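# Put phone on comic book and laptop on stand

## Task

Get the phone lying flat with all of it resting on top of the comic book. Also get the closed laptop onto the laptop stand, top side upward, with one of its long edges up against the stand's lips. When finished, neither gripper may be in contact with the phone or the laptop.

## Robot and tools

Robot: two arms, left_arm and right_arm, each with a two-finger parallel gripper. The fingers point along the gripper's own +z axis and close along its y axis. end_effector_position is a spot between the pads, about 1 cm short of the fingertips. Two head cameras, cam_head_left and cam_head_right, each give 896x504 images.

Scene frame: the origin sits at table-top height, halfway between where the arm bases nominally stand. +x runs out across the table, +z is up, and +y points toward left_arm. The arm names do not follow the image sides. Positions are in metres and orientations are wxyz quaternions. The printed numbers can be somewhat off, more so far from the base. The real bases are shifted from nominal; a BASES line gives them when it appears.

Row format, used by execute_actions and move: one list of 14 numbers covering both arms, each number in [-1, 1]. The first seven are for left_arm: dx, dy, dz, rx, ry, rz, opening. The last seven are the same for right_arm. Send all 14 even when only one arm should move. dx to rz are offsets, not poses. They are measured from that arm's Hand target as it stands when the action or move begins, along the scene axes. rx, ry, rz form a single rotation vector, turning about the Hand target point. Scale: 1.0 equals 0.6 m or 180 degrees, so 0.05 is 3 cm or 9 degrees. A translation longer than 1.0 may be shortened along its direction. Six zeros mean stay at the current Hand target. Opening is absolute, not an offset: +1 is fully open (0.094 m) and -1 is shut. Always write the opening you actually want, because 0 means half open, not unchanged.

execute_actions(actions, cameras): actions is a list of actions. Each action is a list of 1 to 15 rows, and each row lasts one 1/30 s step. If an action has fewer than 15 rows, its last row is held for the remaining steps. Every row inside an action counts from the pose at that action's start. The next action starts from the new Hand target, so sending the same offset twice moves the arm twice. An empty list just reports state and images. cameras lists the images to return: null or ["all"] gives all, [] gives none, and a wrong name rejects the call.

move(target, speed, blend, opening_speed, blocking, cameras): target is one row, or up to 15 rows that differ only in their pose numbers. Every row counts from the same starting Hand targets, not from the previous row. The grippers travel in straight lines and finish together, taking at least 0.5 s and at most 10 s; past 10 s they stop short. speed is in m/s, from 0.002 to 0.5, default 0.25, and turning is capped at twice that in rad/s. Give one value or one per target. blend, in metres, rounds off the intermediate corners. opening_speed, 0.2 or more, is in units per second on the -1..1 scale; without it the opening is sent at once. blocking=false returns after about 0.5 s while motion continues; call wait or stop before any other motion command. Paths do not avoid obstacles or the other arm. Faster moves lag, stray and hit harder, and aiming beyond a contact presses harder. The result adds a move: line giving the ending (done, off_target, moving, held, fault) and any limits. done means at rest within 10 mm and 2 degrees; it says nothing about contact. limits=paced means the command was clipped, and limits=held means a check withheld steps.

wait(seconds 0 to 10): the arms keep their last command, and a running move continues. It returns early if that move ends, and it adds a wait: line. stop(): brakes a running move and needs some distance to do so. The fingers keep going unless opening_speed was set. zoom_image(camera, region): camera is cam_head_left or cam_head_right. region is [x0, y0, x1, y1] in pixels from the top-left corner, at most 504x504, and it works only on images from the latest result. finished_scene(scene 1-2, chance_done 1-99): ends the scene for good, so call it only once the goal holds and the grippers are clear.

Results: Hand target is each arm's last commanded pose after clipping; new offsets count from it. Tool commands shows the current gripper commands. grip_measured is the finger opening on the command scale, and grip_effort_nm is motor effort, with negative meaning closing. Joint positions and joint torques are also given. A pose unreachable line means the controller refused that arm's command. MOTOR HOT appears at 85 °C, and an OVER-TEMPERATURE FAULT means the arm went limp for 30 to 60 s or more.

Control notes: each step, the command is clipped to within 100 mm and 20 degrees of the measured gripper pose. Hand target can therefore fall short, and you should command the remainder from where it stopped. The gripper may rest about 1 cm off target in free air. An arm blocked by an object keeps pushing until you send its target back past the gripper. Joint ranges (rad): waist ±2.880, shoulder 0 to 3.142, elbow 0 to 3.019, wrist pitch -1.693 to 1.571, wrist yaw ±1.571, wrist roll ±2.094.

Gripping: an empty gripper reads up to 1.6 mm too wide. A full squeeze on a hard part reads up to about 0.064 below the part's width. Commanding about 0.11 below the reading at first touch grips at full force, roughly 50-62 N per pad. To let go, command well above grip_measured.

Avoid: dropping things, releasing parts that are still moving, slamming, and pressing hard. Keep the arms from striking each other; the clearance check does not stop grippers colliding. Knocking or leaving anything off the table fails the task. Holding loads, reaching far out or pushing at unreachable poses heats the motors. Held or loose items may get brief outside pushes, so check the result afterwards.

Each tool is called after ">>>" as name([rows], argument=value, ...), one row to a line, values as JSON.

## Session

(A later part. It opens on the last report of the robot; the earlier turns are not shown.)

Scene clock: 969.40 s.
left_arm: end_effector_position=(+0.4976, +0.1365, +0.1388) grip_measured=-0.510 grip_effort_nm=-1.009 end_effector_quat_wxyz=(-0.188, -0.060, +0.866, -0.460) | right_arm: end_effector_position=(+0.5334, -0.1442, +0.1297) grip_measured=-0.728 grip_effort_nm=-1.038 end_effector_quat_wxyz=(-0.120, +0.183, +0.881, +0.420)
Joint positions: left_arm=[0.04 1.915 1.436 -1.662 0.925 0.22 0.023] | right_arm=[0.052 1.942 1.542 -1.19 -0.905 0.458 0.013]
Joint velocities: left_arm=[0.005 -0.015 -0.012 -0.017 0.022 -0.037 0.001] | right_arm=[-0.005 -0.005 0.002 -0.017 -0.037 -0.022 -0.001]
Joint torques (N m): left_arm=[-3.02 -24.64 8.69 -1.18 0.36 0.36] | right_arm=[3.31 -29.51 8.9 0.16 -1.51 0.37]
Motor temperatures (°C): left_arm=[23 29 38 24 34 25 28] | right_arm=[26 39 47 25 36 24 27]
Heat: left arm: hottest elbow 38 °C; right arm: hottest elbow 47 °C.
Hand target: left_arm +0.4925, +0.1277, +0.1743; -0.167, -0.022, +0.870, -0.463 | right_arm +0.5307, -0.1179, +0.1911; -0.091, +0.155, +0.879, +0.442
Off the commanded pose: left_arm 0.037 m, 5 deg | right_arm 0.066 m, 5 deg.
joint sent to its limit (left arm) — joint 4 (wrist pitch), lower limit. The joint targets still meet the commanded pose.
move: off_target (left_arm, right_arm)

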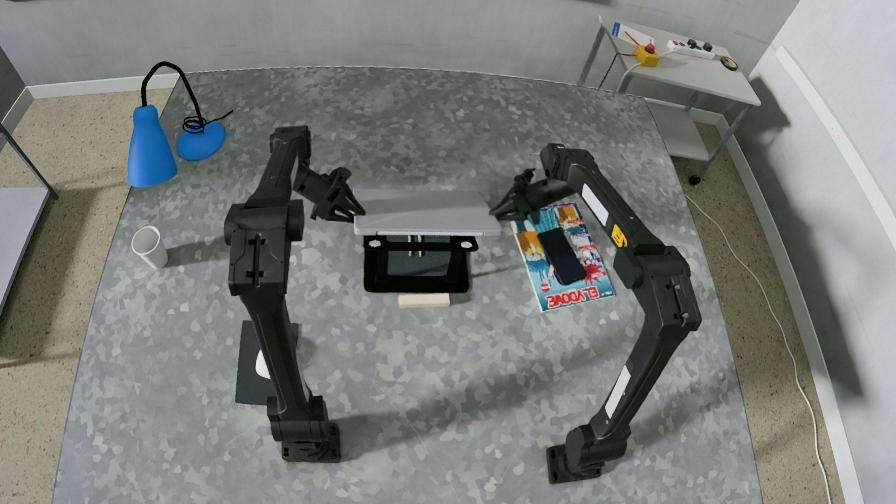

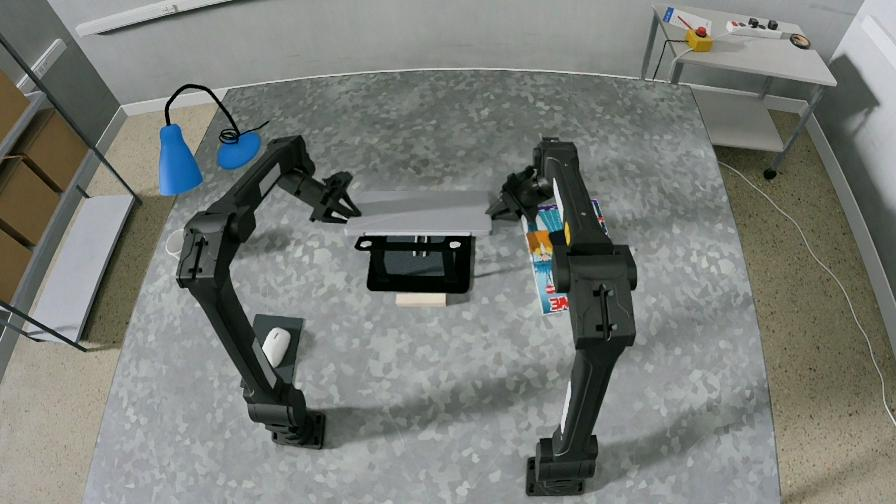

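>>> move(target=[-0.05,0.005,0.01,0,0,0,-0.8,-0.059,0.011,0.01,0,0,0,-0.9], speed=0.06)

>>> zoom_image(camera="cam_head_left", region=[320, 150, 530, 310])

>>> zoom_image(camera="cam_head_right", region=[320, 150, 530, 310])

Scene clock: 975.67 s.
left_arm: end_effector_position=(+0.4675, +0.1397, +0.1501) grip_measured=-0.510 grip_effort_nm=-1.009 end_effector_quat_wxyz=(-0.189, -0.062, +0.866, -0.458) | right_arm: end_effector_position=(+0.4995, -0.1416, +0.1412) grip_measured=-0.729 grip_effort_nm=-1.038 end_effector_quat_wxyz=(-0.118, +0.189, +0.881, +0.418)
Joint positions: left_arm=[0.05 1.834 1.346 -1.664 0.916 0.23 0.023] | right_arm=[0.062 1.842 1.424 -1.15 -0.898 0.492 0.013]
Joint velocities: left_arm=[0.005 -0.015 0.002 -0.022 0.037 -0.022 0] | right_arm=[-0.005 -0.024 0.002 0.002 -0.022 -0.095 0]
Joint torques (N m): left_arm=[-2.67 -22.83 8.68 -1.13 0.53 0.42] | right_arm=[3.96 -26.81 8.55 0.38 -1.71 0.33]
Motor temperatures (°C): left_arm=[23 29 38 24 34 25 29] | right_arm=[26 41 47 25 37 24 27]
Heat: left arm: hottest elbow 38 °C; right arm: hottest elbow 47 °C.
Hand target: left_arm +0.4623, +0.1309, +0.1801; -0.167, -0.022, +0.870, -0.463 | right_arm +0.4955, -0.1109, +0.1978; -0.091, +0.155, +0.879, +0.442
Off the commanded pose: left_arm 0.032 m, 5 deg | right_arm 0.064 m, 6 deg.
joint sent to its limit (left arm) — joint 4 (wrist pitch), lower limit. The joint targets still meet the commanded pose.
move: off_target (left_arm, right_arm)

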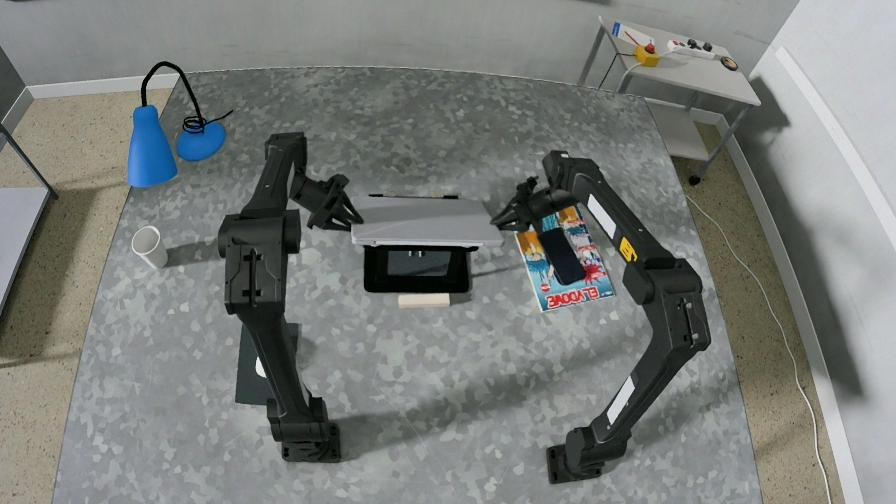

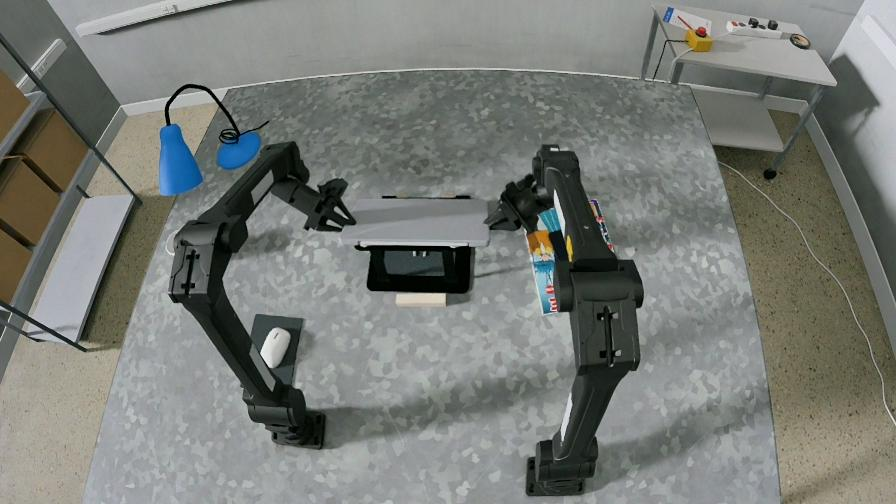

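Scaled by 2.400.

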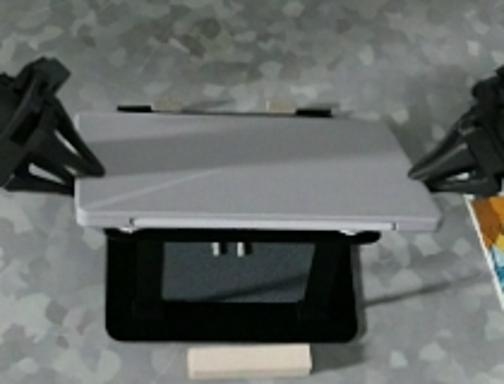

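Scaled by 2.400.

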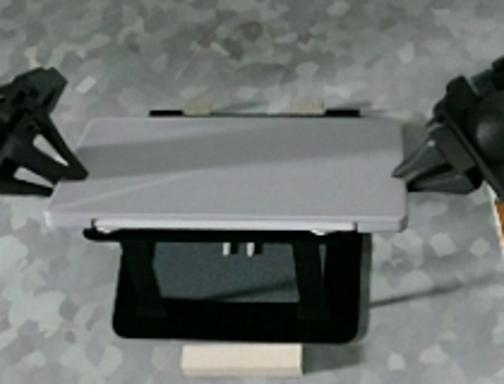

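>>> move(target=[0,0,-0.05,0,0,0,-0.8,0,0,-0.05,0,0,0,-0.9], speed=0.05)

>>> zoom_image(camera="cam_head_left", region=[320, 150, 530, 310])

>>> zoom_image(camera="cam_head_right", region=[320, 150, 530, 310])

Scene clock: 983.27 s.
left_arm: end_effector_position=(+0.4625, +0.1399, +0.1402) grip_measured=-0.510 grip_effort_nm=-1.004 end_effector_quat_wxyz=(-0.186, -0.056, +0.868, -0.457) | right_arm: end_effector_position=(+0.4983, -0.1411, +0.1282) grip_measured=-0.729 grip_effort_nm=-1.038 end_effector_quat_wxyz=(-0.106, +0.182, +0.882, +0.422)
Joint positions: left_arm=[0.05 1.834 1.319 -1.634 0.911 0.24 0.023] | right_arm=[0.063 1.841 1.385 -1.081 -0.9 0.492 0.013]
Joint velocities: left_arm=[-0.005 -0.005 0.007 0.007 -0.037 0.007 0] | right_arm=[0.005 -0.024 0.007 0.007 -0.022 -0.022 -0.001]
Joint torques (N m): left_arm=[-3.14 -19.49 8.24 -0.57 0.71 0.52] | right_arm=[3.9 -25 8.23 0.42 -1.6 0.36]
Motor temperatures (°C): left_arm=[23 30 37 24 34 25 29] | right_arm=[26 41 46 25 38 24 28]
Heat: left arm: hottest elbow 37 °C; right arm: hottest elbow 46 °C.
Hand target: left_arm +0.4622, +0.1306, +0.1502; -0.167, -0.022, +0.870, -0.462 | right_arm +0.4949, -0.1113, +0.1679; -0.091, +0.155, +0.879, +0.442
Off the commanded pose: left_arm 0.013 m, 4 deg | right_arm 0.050 m, 4 deg.
move: off_target (left_arm, right_arm)

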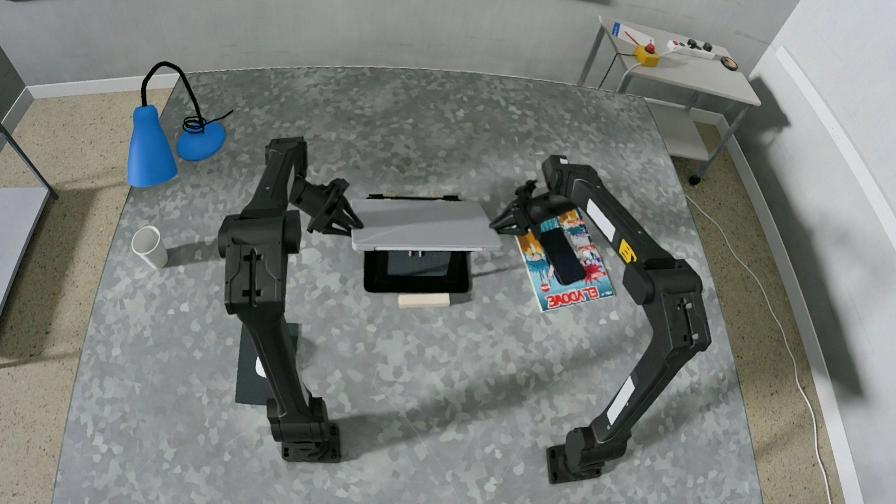

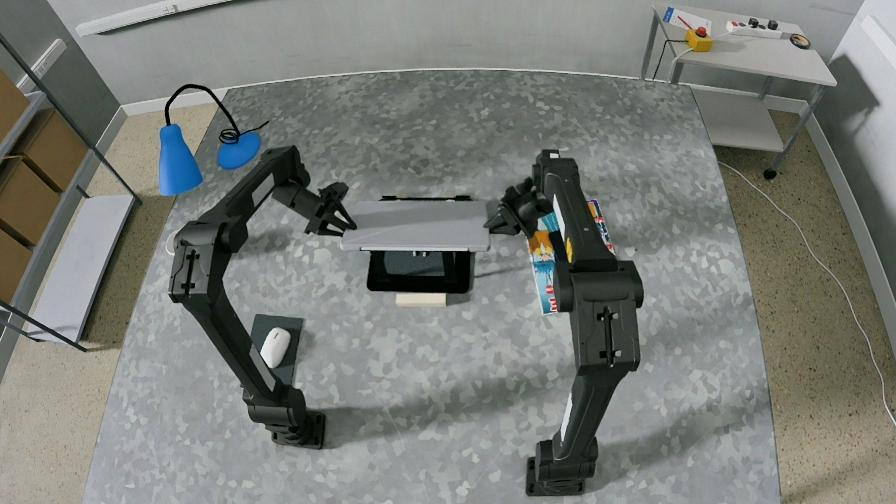

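Scaled by 2.400.

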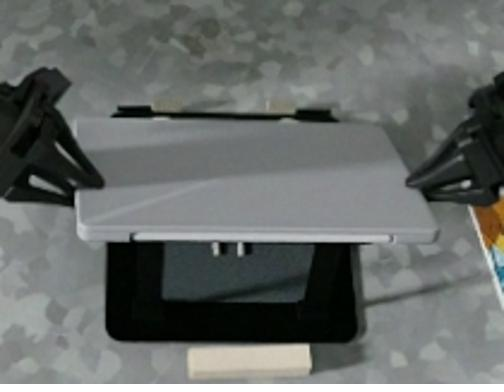

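Scaled by 2.400.

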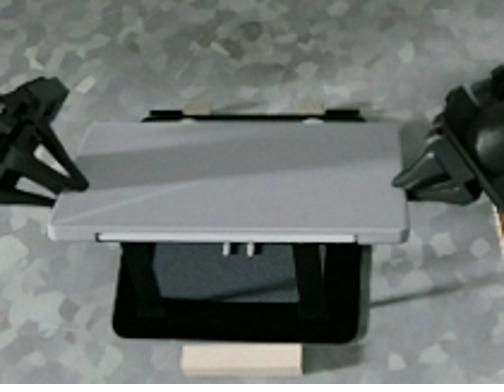

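>>> move(target=[0,0,-0.06,0,0,0,-0.8,0,0,-0.06,0,0,0,-0.9], speed=0.05)

>>> zoom_image(camera="cam_head_left", region=[320, 150, 530, 310])

>>> zoom_image(camera="cam_head_right", region=[320, 150, 530, 310])

Scene clock: 987.13 s.
left_arm: end_effector_position=(+0.4659, +0.1414, +0.1261) grip_measured=-0.510 grip_effort_nm=-1.009 end_effector_quat_wxyz=(-0.170, -0.054, +0.868, -0.464) | right_arm: end_effector_position=(+0.5048, -0.1397, +0.1213) grip_measured=-0.729 grip_effort_nm=-1.038 end_effector_quat_wxyz=(-0.084, +0.175, +0.881, +0.432)
Joint positions: left_arm=[0.057 1.846 1.297 -1.572 0.927 0.241 0.023] | right_arm=[0.063 1.841 1.359 -0.995 -0.908 0.506 0.013]
Joint velocities: left_arm=[-0.005 -0.005 -0.012 0.007 0.007 -0.007 0] | right_arm=[-0.005 -0.015 -0.032 0.012 -0.007 -0.037 0.001]
Joint torques (N m): left_arm=[-3.37 -16.5 6.82 0.65 0.14 0.54] | right_arm=[3.9 -21.83 6.65 0.59 -1.26 0.24]
Motor temperatures (°C): left_arm=[23 30 37 24 33 25 29] | right_arm=[26 41 46 25 38 24 28]
Heat: left arm: hottest elbow 37 °C; right arm: hottest elbow 46 °C.
Hand target: left_arm +0.4623, +0.1301, +0.1143; -0.167, -0.022, +0.871, -0.462 | right_arm +0.4941, -0.1118, +0.1318; -0.091, +0.155, +0.879, +0.442
Off the commanded pose: left_arm 0.017 m, 4 deg | right_arm 0.032 m, 3 deg.
move: off_target (left_arm, right_arm)

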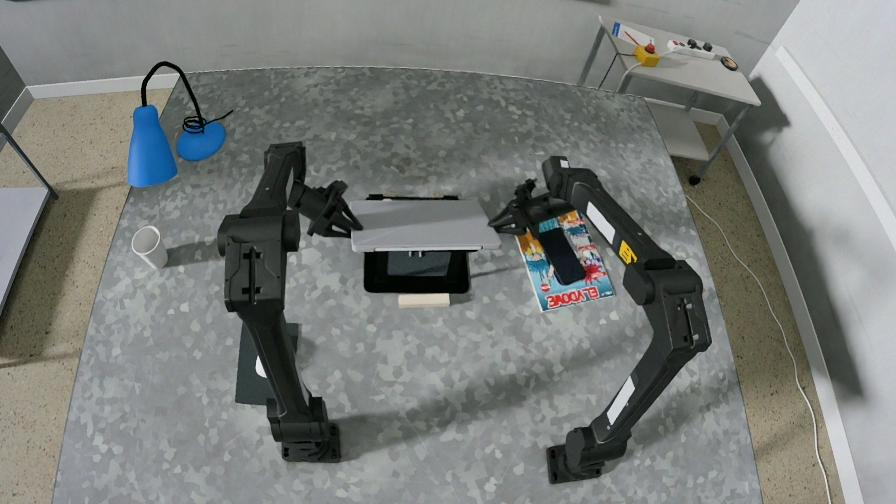

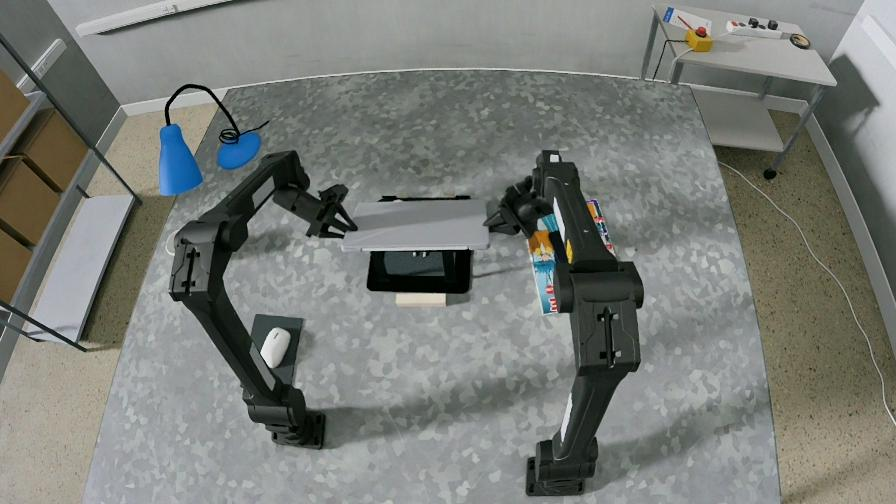

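Scaled by 2.400.

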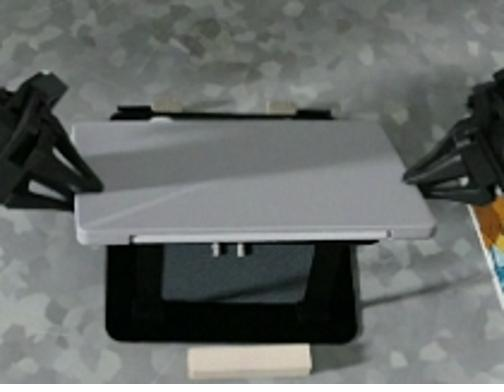

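Scaled by 2.400.

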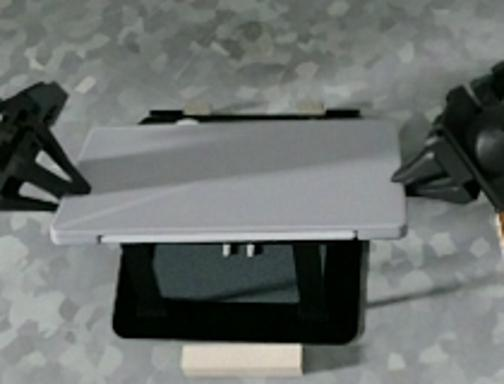

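>>> move(target=[0,0,-0.02,0,0,0,-0.8,0,0,-0.05,0,0,0,-0.9], speed=0.05, cameras=[])

>>> move(target=[0.06,-0.006,-0.01,0,0,0,-0.8,0.049,-0.0095,-0.01,0,0,0,-0.9], speed=0.04)

>>> zoom_image(camera="cam_head_left", region=[320, 150, 530, 310])

>>> zoom_image(camera="cam_head_right", region=[320, 150, 530, 310])

Scene clock: 995.37 s.
left_arm: end_effector_position=(+0.4685, +0.1422, +0.1234) grip_measured=-0.510 grip_effort_nm=-1.004 end_effector_quat_wxyz=(-0.164, -0.056, +0.867, -0.467) | right_arm: end_effector_position=(+0.5090, -0.1385, +0.1162) grip_measured=-0.730 grip_effort_nm=-1.038 end_effector_quat_wxyz=(-0.067, +0.168, +0.879, +0.441)
Joint positions: left_arm=[0.06 1.849 1.293 -1.553 0.934 0.236 0.023] | right_arm=[0.063 1.841 1.338 -0.926 -0.917 0.516 0.013]
Joint velocities: left_arm=[0.005 -0.005 -0.012 0.017 0.051 -0.037 0.001] | right_arm=[0.015 -0.015 -0.012 -0.002 0.007 -0.007 -0.001]
Joint torques (N m): left_arm=[-3.55 -15.85 6.02 0.66 -0.15 0.53] | right_arm=[3.9 -18.84 5.72 0.8 -0.92 0.11]
Motor temperatures (°C): left_arm=[23 30 36 24 33 25 29] | right_arm=[26 40 44 25 37 23 28]
Heat: left arm: hottest elbow 36 °C; right arm: hottest elbow 44 °C.
Hand target: left_arm +0.4623, +0.1301, +0.1023; -0.167, -0.022, +0.870, -0.462 | right_arm +0.4936, -0.1122, +0.1019; -0.091, +0.155, +0.879, +0.442
Off the commanded pose: left_arm 0.025 m, 4 deg | right_arm 0.034 m, 3 deg.
move: off_target (left_arm, right_arm)
No camera images: "cameras" was empty.

Scene clock: 996.77 s.
left_arm: end_effector_position=(+0.4893, +0.1433, +0.1111) grip_measured=-0.510 grip_effort_nm=-1.009 end_effector_quat_wxyz=(-0.165, -0.060, +0.864, -0.472) | right_arm: end_effector_position=(+0.5227, -0.1383, +0.1078) grip_measured=-0.731 grip_effort_nm=-1.038 end_effector_quat_wxyz=(-0.069, +0.170, +0.879, +0.441)
Joint positions: left_arm=[0.061 1.915 1.351 -1.553 0.947 0.236 0.023] | right_arm=[0.062 1.885 1.379 -0.929 -0.918 0.516 0.013]
Joint velocities: left_arm=[0.005 0.005 0.012 0.007 0.007 0.037 0] | right_arm=[-0.005 0.005 0.007 -0.017 -0.051 -0.037 -0.001]
Joint torques (N m): left_arm=[-5.3 -14.56 11.19 0.03 -0.35 0.43] | right_arm=[2.78 -17.08 9.5 -0.47 -0.95 -0.06]
Motor temperatures (°C): left_arm=[23 30 36 24 33 25 29] | right_arm=[26 40 44 25 37 23 28]
Heat: left arm: hottest elbow 36 °C; right arm: hottest elbow 44 °C.
Hand target: left_arm +0.4985, +0.1263, +0.0965; -0.167, -0.022, +0.871, -0.462 | right_arm +0.5228, -0.1184, +0.0953; -0.091, +0.155, +0.879, +0.442
Off the commanded pose: left_arm 0.024 m, 5 deg | right_arm 0.024 m, 3 deg.
move: off_target (left_arm, right_arm)

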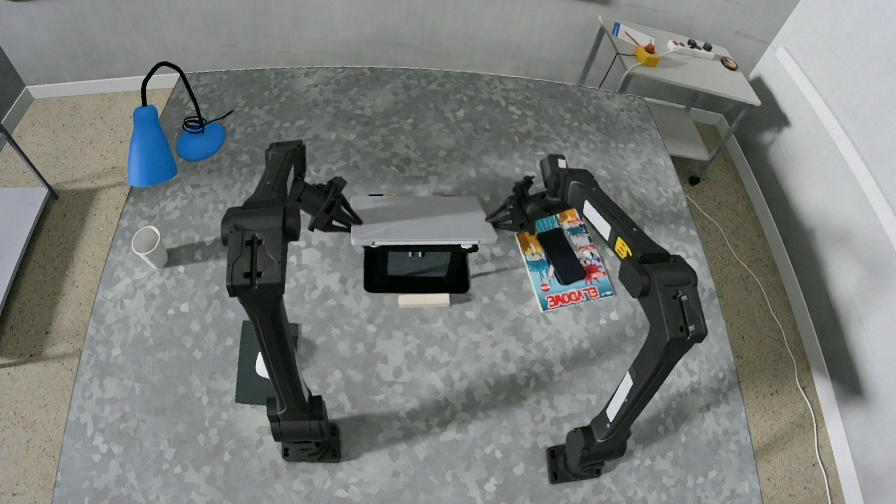

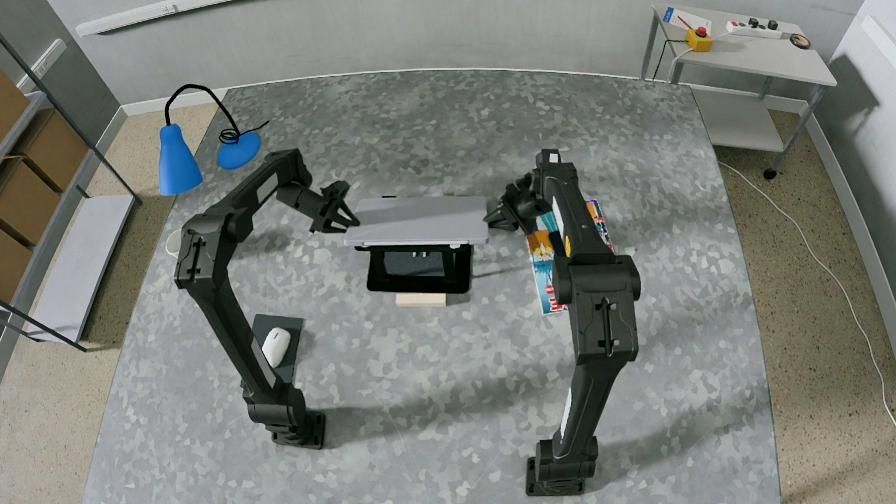

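Scaled by 2.400.

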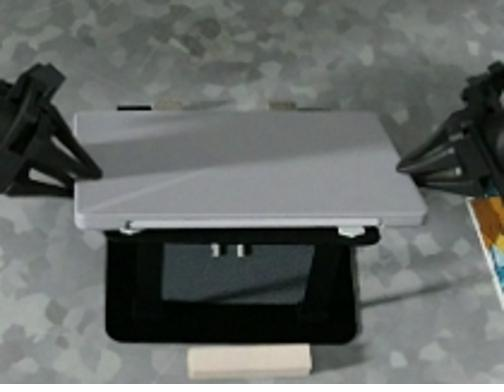

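Scaled by 2.400.

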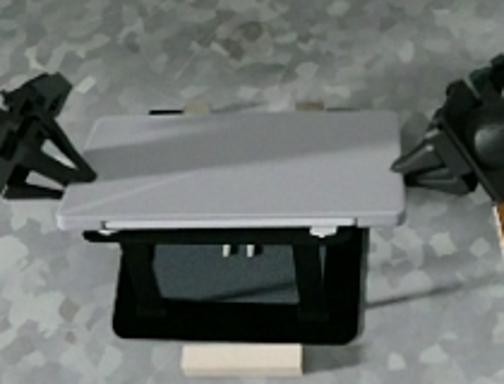

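>>> move(target=[0.02,-0.002,-0.01,0,0,0,-0.8,0.02,-0.004,-0.01,0,0,0,-0.9], speed=0.04)

>>> zoom_image(camera="cam_head_left", region=[320, 150, 530, 310])

>>> zoom_image(camera="cam_head_right", region=[320, 150, 530, 310])

Scene clock: 1003.23 s.
left_arm: end_effector_position=(+0.5013, +0.1442, +0.1045) grip_measured=-0.510 grip_effort_nm=-1.009 end_effector_quat_wxyz=(-0.165, -0.060, +0.864, -0.473) | right_arm: end_effector_position=(+0.5334, -0.1375, +0.1022) grip_measured=-0.731 grip_effort_nm=-1.038 end_effector_quat_wxyz=(-0.071, +0.168, +0.879, +0.441)
Joint positions: left_arm=[0.061 1.95 1.387 -1.553 0.948 0.236 0.023] | right_arm=[0.061 1.92 1.417 -0.941 -0.921 0.508 0.013]
Joint velocities: left_arm=[-0.005 -0.015 0.002 -0.002 0.037 0.081 0] | right_arm=[0.015 0.005 -0.002 -0.007 -0.022 -0.007 0]
Joint torques (N m): left_arm=[-5.19 -15.68 11.4 0.29 -0.37 0.35] | right_arm=[2.37 -17.85 9.57 -0.13 -0.88 -0.01]
Motor temperatures (°C): left_arm=[23 29 36 24 33 25 29] | right_arm=[26 39 44 25 36 23 28]
Heat: left arm: hottest elbow 36 °C; right arm: hottest elbow 44 °C.
Hand target: left_arm +0.5104, +0.1250, +0.0905; -0.167, -0.022, +0.870, -0.462 | right_arm +0.5348, -0.1209, +0.0891; -0.091, +0.155, +0.879, +0.442
Off the commanded pose: left_arm 0.025 m, 5 deg | right_arm 0.021 m, 3 deg.
move: off_target (left_arm, right_arm)

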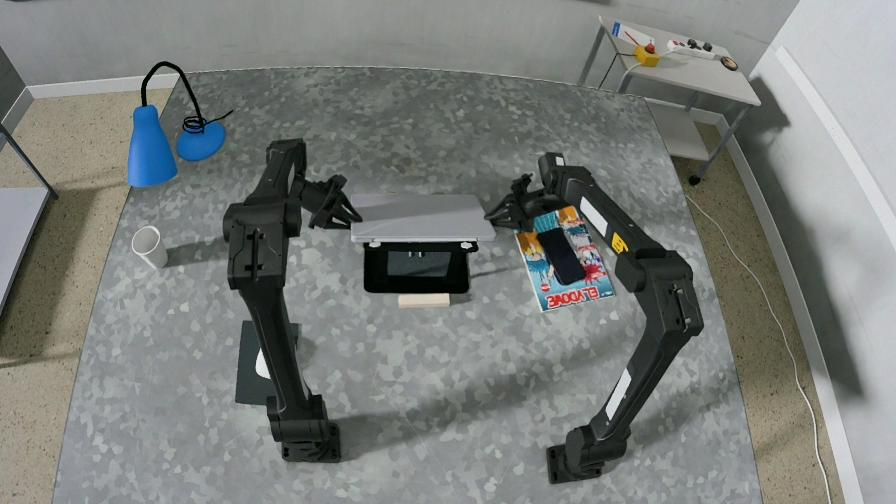

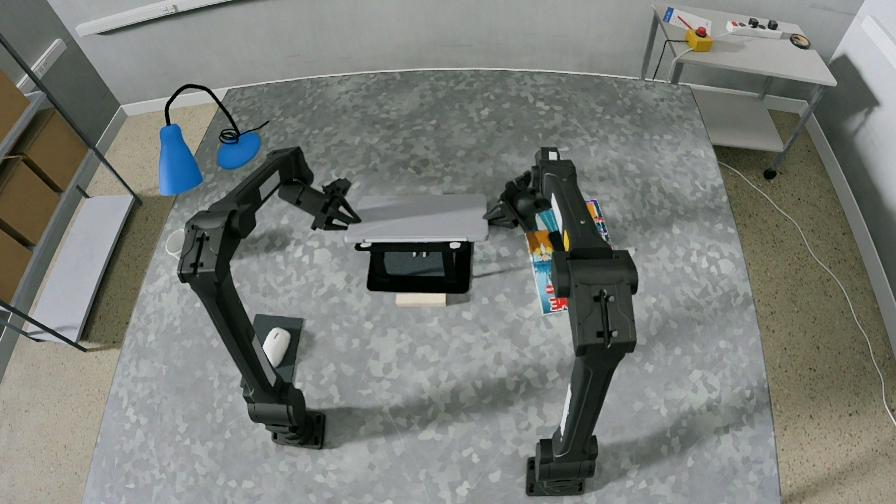

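Scaled by 2.400.

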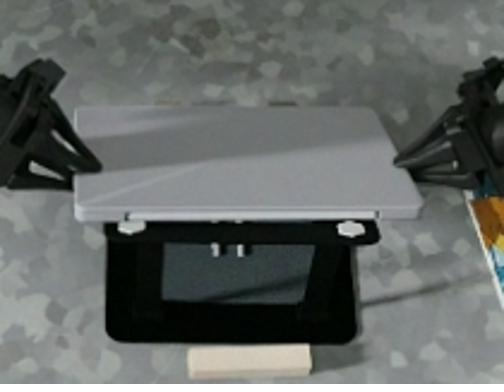

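Scaled by 2.400.

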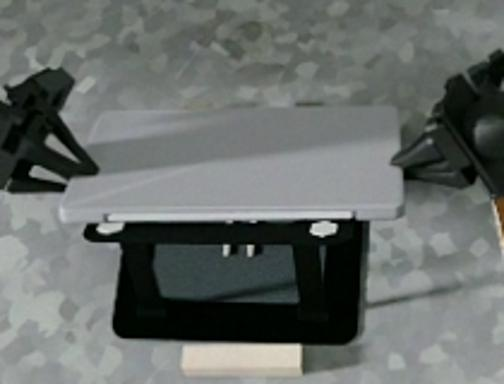

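>>> zoom_image(camera="cam_head_left", region=[340, 180, 440, 250])

>>> zoom_image(camera="cam_head_right", region=[400, 180, 500, 250])

Scaled by 5.040.

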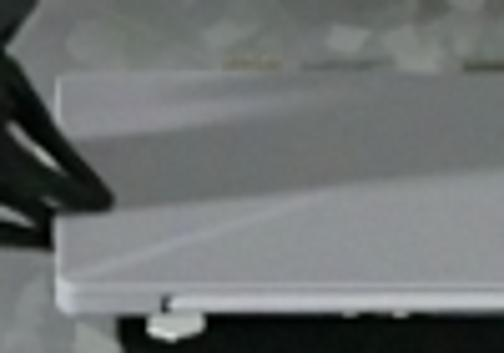

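Scaled by 5.040.

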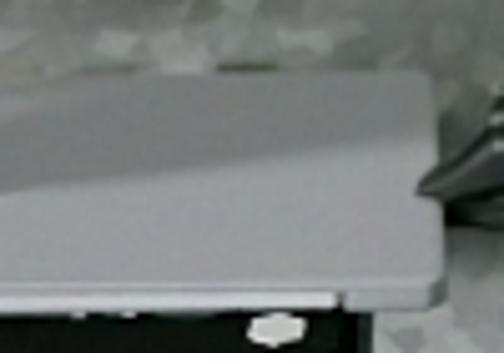

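>>> move(target=[0.02,-0.002,-0.015,0,0,0,-0.8,0.02,-0.004,-0.015,0,0,0,-0.9], speed=0.04)

>>> zoom_image(camera="cam_head_left", region=[320, 150, 530, 310])

>>> zoom_image(camera="cam_head_right", region=[320, 150, 530, 310])

Scene clock: 1015.43 s.
left_arm: end_effector_position=(+0.5133, +0.1443, +0.0978) grip_measured=-0.510 grip_effort_nm=-1.009 end_effector_quat_wxyz=(-0.164, -0.060, +0.863, -0.474) | right_arm: end_effector_position=(+0.5447, -0.1375, +0.0958) grip_measured=-0.731 grip_effort_nm=-1.038 end_effector_quat_wxyz=(-0.072, +0.167, +0.878, +0.443)
Joint positions: left_arm=[0.06 1.985 1.424 -1.553 0.951 0.236 0.023] | right_arm=[0.059 1.956 1.454 -0.949 -0.925 0.5 0.013]
Joint velocities: left_arm=[-0.005 -0.015 -0.007 -0.002 -0.022 -0.022 0] | right_arm=[-0.005 -0.015 -0.002 -0.017 -0.051 0.022 0]
Joint torques (N m): left_arm=[-5.13 -15.68 11.36 0.57 -0.38 0.29] | right_arm=[2.14 -17.49 9.68 -0.5 -0.77 -0.08]
Motor temperatures (°C): left_arm=[23 29 37 24 33 25 29] | right_arm=[26 38 45 25 35 24 28]
Heat: left arm: hottest elbow 37 °C; right arm: hottest elbow 45 °C.
Hand target: left_arm +0.5224, +0.1237, +0.0815; -0.167, -0.022, +0.871, -0.462 | right_arm +0.5466, -0.1236, +0.0798; -0.091, +0.155, +0.879, +0.442
Off the commanded pose: left_arm 0.028 m, 5 deg | right_arm 0.021 m, 3 deg.
move: off_target (left_arm, right_arm)

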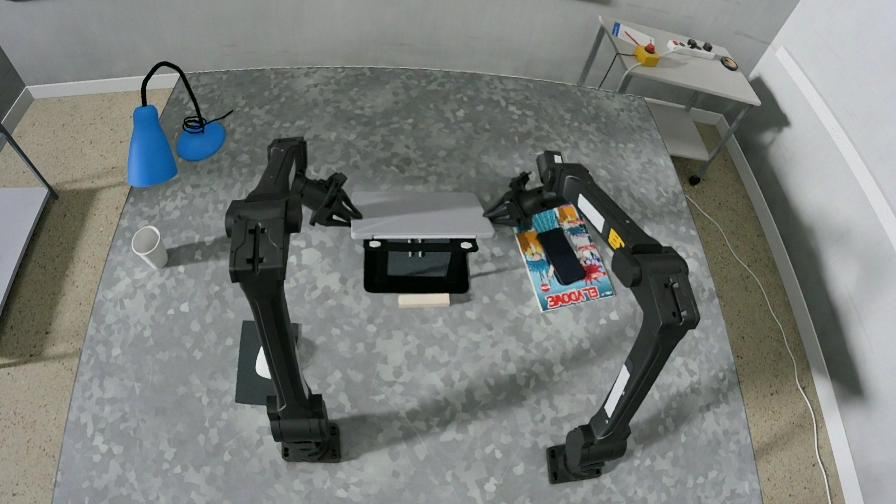

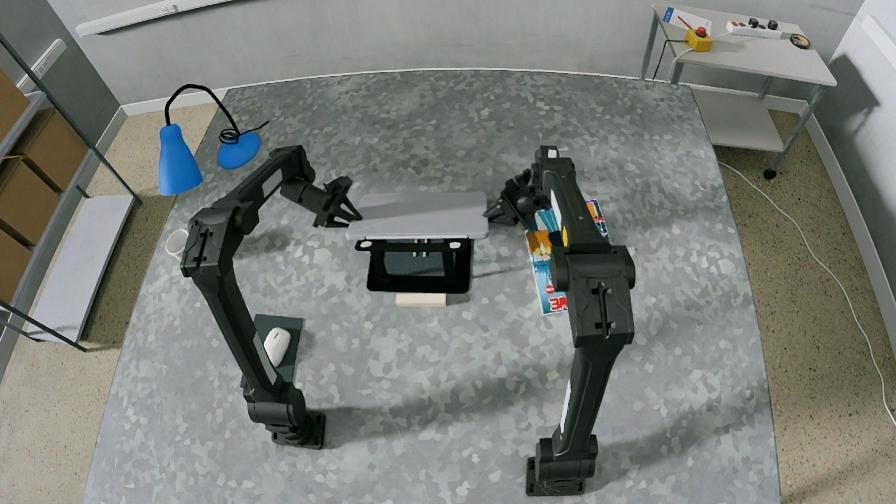

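Scaled by 2.400.

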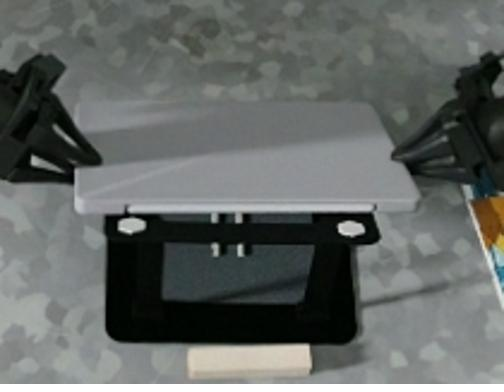

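Scaled by 2.400.

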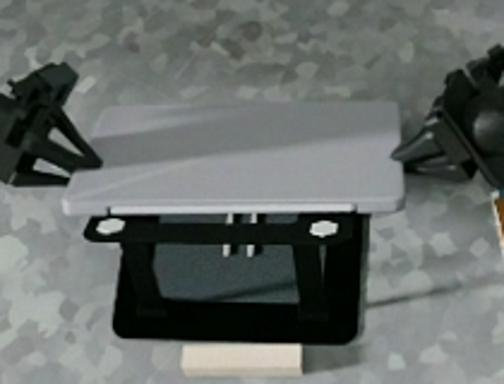

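>>> move(target=[0.02,-0.002,0,0,0,0,-0.8,0.02,-0.004,0,0,0,0,-0.9], speed=0.04)

>>> zoom_image(camera="cam_head_left", region=[320, 150, 530, 310])

>>> zoom_image(camera="cam_head_right", region=[320, 150, 530, 310])

Scene clock: 1046.20 s.
left_arm: end_effector_position=(+0.5223, +0.1436, +0.0934) grip_measured=-0.510 grip_effort_nm=-1.004 end_effector_quat_wxyz=(-0.166, -0.059, +0.863, -0.474) | right_arm: end_effector_position=(+0.5512, -0.1383, +0.0929) grip_measured=-0.732 grip_effort_nm=-1.043 end_effector_quat_wxyz=(-0.081, +0.168, +0.877, +0.442)
Joint positions: left_arm=[0.057 2.014 1.457 -1.561 0.952 0.236 0.023] | right_arm=[0.057 1.984 1.49 -0.982 -0.928 0.489 0.013]
Joint velocities: left_arm=[-0.024 -0.005 -0.002 -0.012 -0.051 -0.066 0] | right_arm=[0.005 -0.015 -0.017 -0.017 -0.051 0.007 0]
Joint torques (N m): left_arm=[-5.42 -16.26 12.31 0.03 -0.36 0.31] | right_arm=[1.79 -17.79 10.39 -0.12 -0.68 -0.11]
Motor temperatures (°C): left_arm=[23 29 36 24 32 24 29] | right_arm=[26 39 45 25 34 24 28]
Heat: left arm: hottest elbow 36 °C; right arm: hottest elbow 45 °C.
Hand target: left_arm +0.5345, +0.1224, +0.0816; -0.167, -0.022, +0.871, -0.462 | right_arm +0.5585, -0.1260, +0.0797; -0.091, +0.155, +0.879, +0.442
Off the commanded pose: left_arm 0.027 m, 5 deg | right_arm 0.019 m, 2 deg.
move: off_target (left_arm, right_arm)

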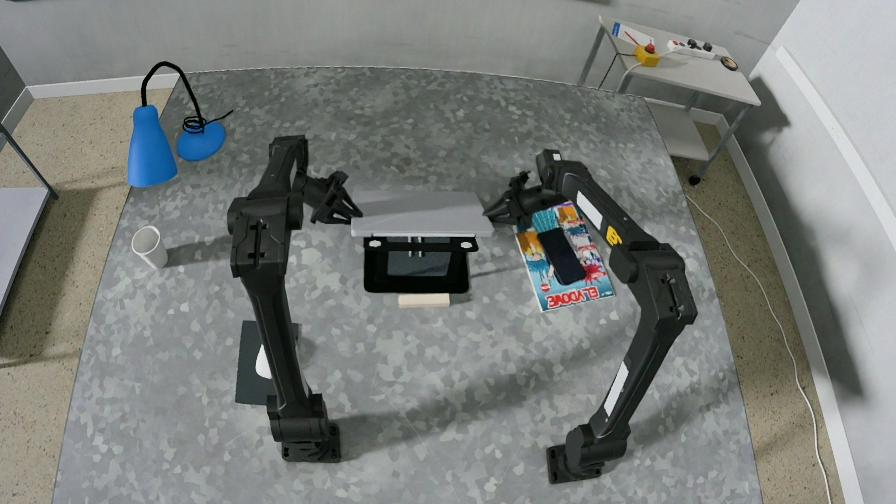

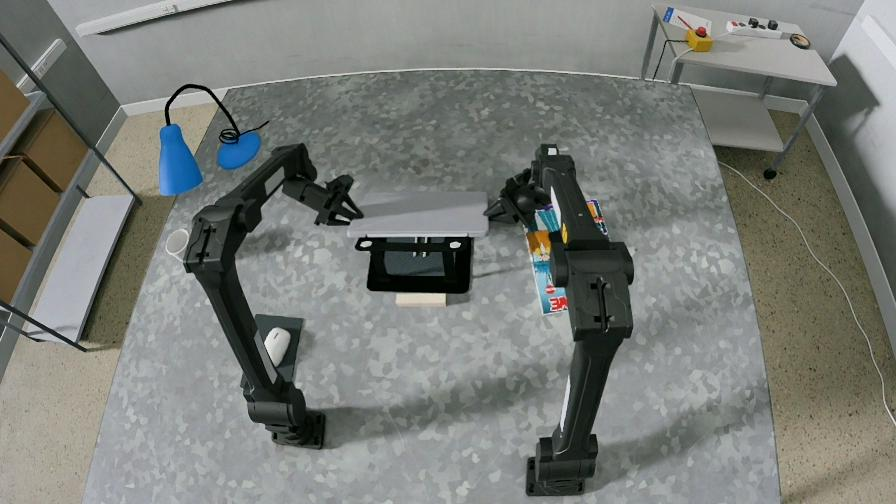

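Scaled by 2.400.

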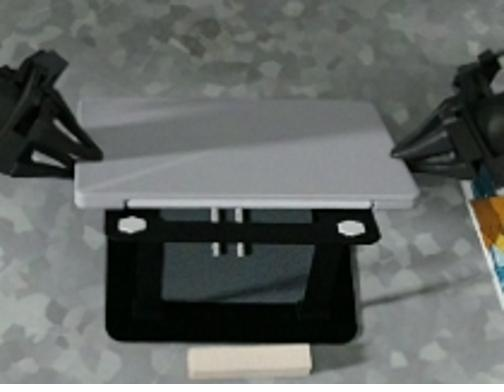

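Scaled by 2.400.

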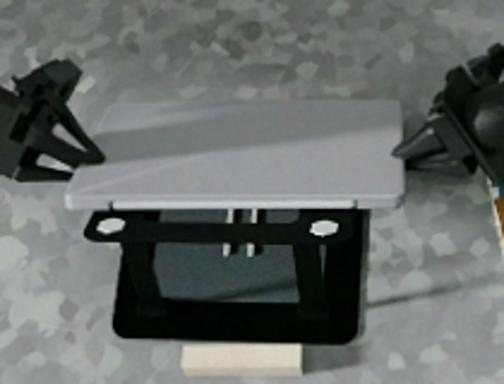

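>>> move([
  [0,0,0.115,0,0,0,-0.8,0,0,0.14,0,0,0,-0.9],
  [-0.1,0.01,0.13,0,0,0,-0.8,-0.09,0.017,0.155,0,0,0,-0.9],
], speed=0.07)

>>> zoom_image(camera="cam_head_left", region=[320, 150, 530, 310])

>>> zoom_image(camera="cam_head_right", region=[320, 150, 530, 310])

Scene clock: 1070.77 s.
left_arm: end_effector_position=(+0.4768, +0.1394, +0.1277) grip_measured=-0.523 grip_effort_nm=-1.009 end_effector_quat_wxyz=(-0.200, -0.063, +0.863, -0.460) | right_arm: end_effector_position=(+0.5074, -0.1426, +0.1192) grip_measured=-0.738 grip_effort_nm=-1.038 end_effector_quat_wxyz=(-0.119, +0.187, +0.880, +0.420)
Joint positions: left_arm=[0.048 1.9 1.369 -1.653 0.917 0.242 0.022] | right_arm=[0.058 1.887 1.427 -1.115 -0.903 0.481 0.012]
Joint velocities: left_arm=[-0.005 0.005 -0.012 0.022 0.022 0.007 -0.001] | right_arm=[0.005 -0.015 -0.007 0.002 -0.022 -0.037 0]
Joint torques (N m): left_arm=[-2.9 -23.47 8.09 -0.73 0.52 0.5] | right_arm=[3.66 -27.58 8.35 0.38 -1.55 0.34]
Motor temperatures (°C): left_arm=[23 29 37 24 31 24 30] | right_arm=[26 40 46 25 33 24 29]
Heat: left arm: hottest elbow 37 °C; right arm: hottest elbow 46 °C.
Hand target: left_arm +0.4743, +0.1295, +0.1591; -0.167, -0.022, +0.870, -0.462 | right_arm +0.5063, -0.1140, +0.1735; -0.092, +0.155, +0.879, +0.442
Off the commanded pose: left_arm 0.034 m, 6 deg | right_arm 0.060 m, 5 deg.
move: off_target (left_arm, right_arm)

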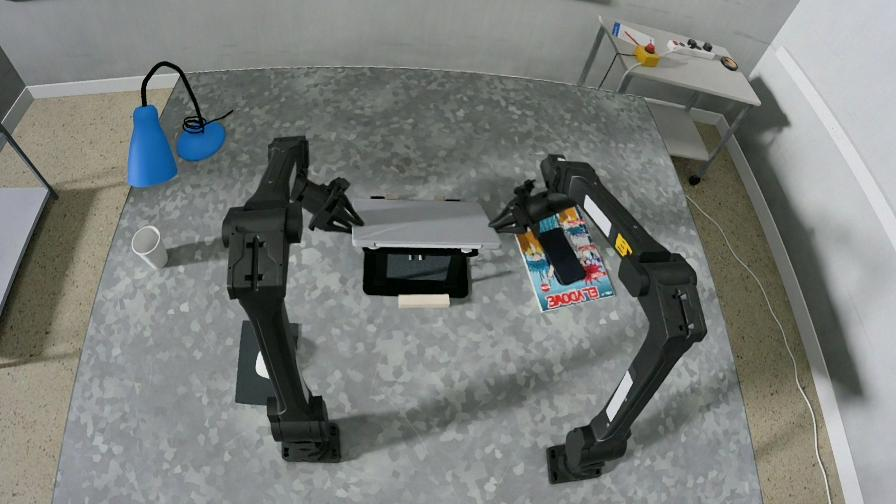

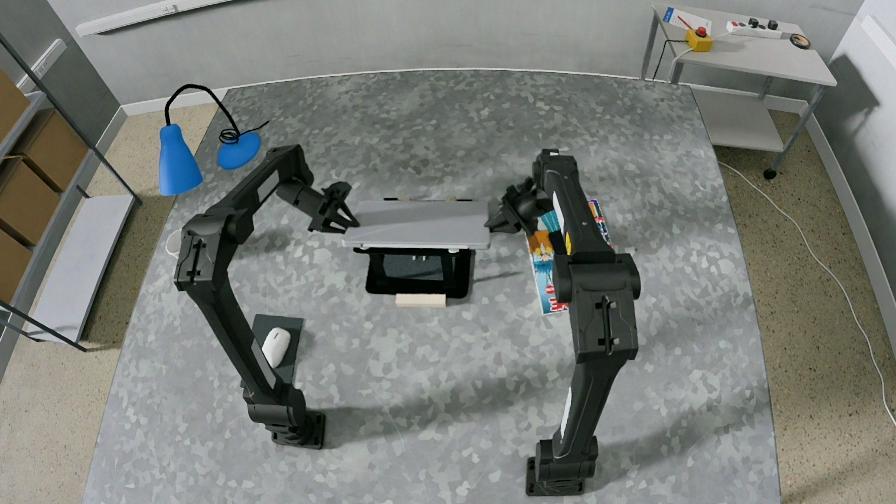

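Scaled by 2.400.

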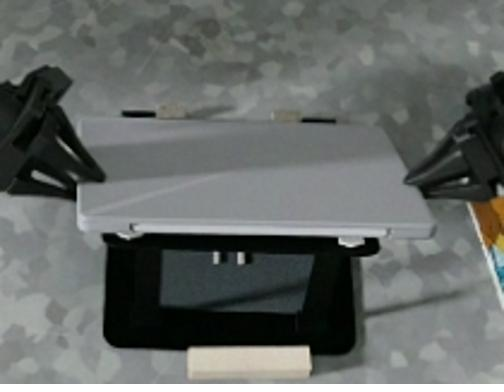

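Scaled by 2.400.

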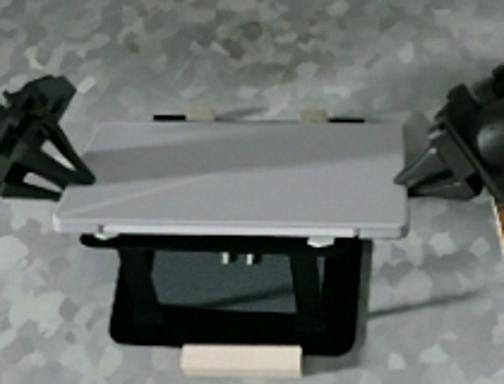

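>>> move([
  [0,0,0.05,0,0,0,-0.8,0,0,0.05,0,0,0,-0.9],
  [-0.033,0.003,0.05,0,0,0,-0.8,-0.033,0.006,0.05,0,0,0,-0.9],
], speed=0.07)

>>> zoom_image(camera="cam_head_left", region=[320, 150, 530, 310])

>>> zoom_image(camera="cam_head_right", region=[320, 150, 530, 310])

Scene clock: 1074.80 s.
left_arm: end_effector_position=(+0.4608, +0.1417, +0.1587) grip_measured=-0.523 grip_effort_nm=-1.009 end_effector_quat_wxyz=(-0.184, -0.067, +0.867, -0.457) | right_arm: end_effector_position=(+0.4913, -0.1402, +0.1484) grip_measured=-0.739 grip_effort_nm=-1.038 end_effector_quat_wxyz=(-0.117, +0.188, +0.881, +0.417)
Joint positions: left_arm=[0.056 1.8 1.326 -1.663 0.916 0.215 0.022] | right_arm=[0.066 1.813 1.403 -1.151 -0.897 0.497 0.012]
Joint velocities: left_arm=[-0.015 -0.015 -0.017 -0.002 0.007 0.037 0.001] | right_arm=[-0.015 -0.005 0.012 -0.002 0.11 0.022 0]
Joint torques (N m): left_arm=[-3.55 -22.18 8.43 -1.16 0.56 0.52] | right_arm=[3.96 -26.64 8.8 0.34 -1.71 0.37]
Motor temperatures (°C): left_arm=[23 30 37 24 31 24 30] | right_arm=[26 40 45 25 34 24 29]
Heat: left arm: hottest elbow 37 °C; right arm: hottest elbow 45 °C.
Hand target: left_arm +0.4545, +0.1317, +0.1890; -0.167, -0.022, +0.870, -0.463 | right_arm +0.4871, -0.1098, +0.2039; -0.091, +0.155, +0.879, +0.442
Off the commanded pose: left_arm 0.033 m, 6 deg | right_arm 0.063 m, 6 deg.
joint sent to its limit (left arm) — joint 4 (wrist pitch), lower limit. The joint targets still meet the commanded pose.
move: off_target (left_arm, right_arm)

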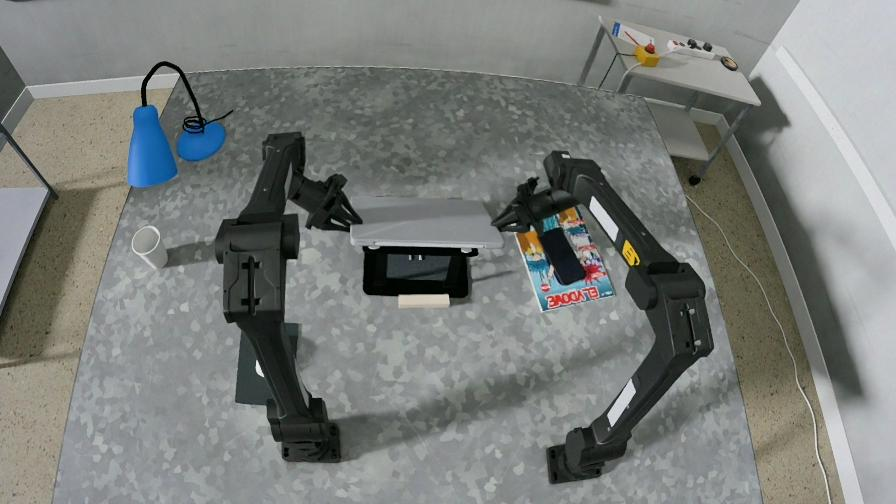

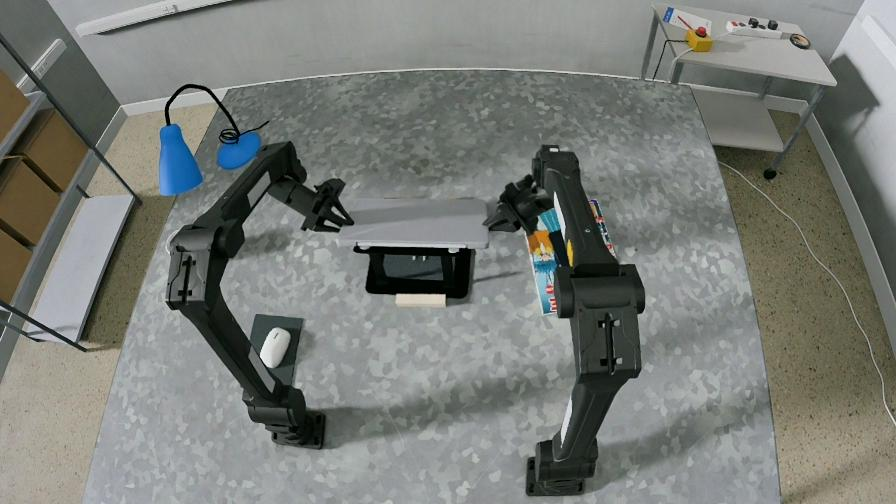

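Scaled by 2.400.

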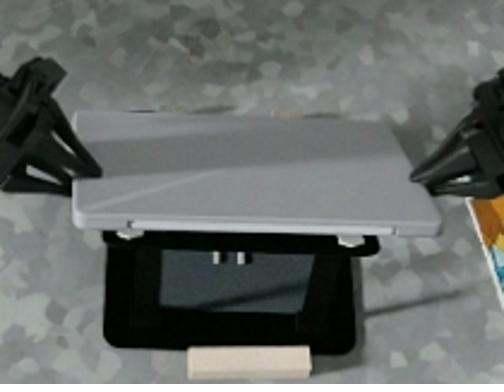

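Scaled by 2.400.

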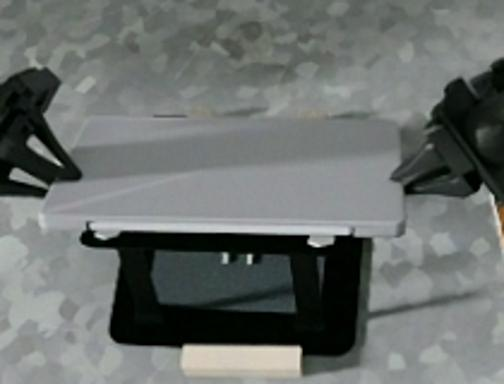

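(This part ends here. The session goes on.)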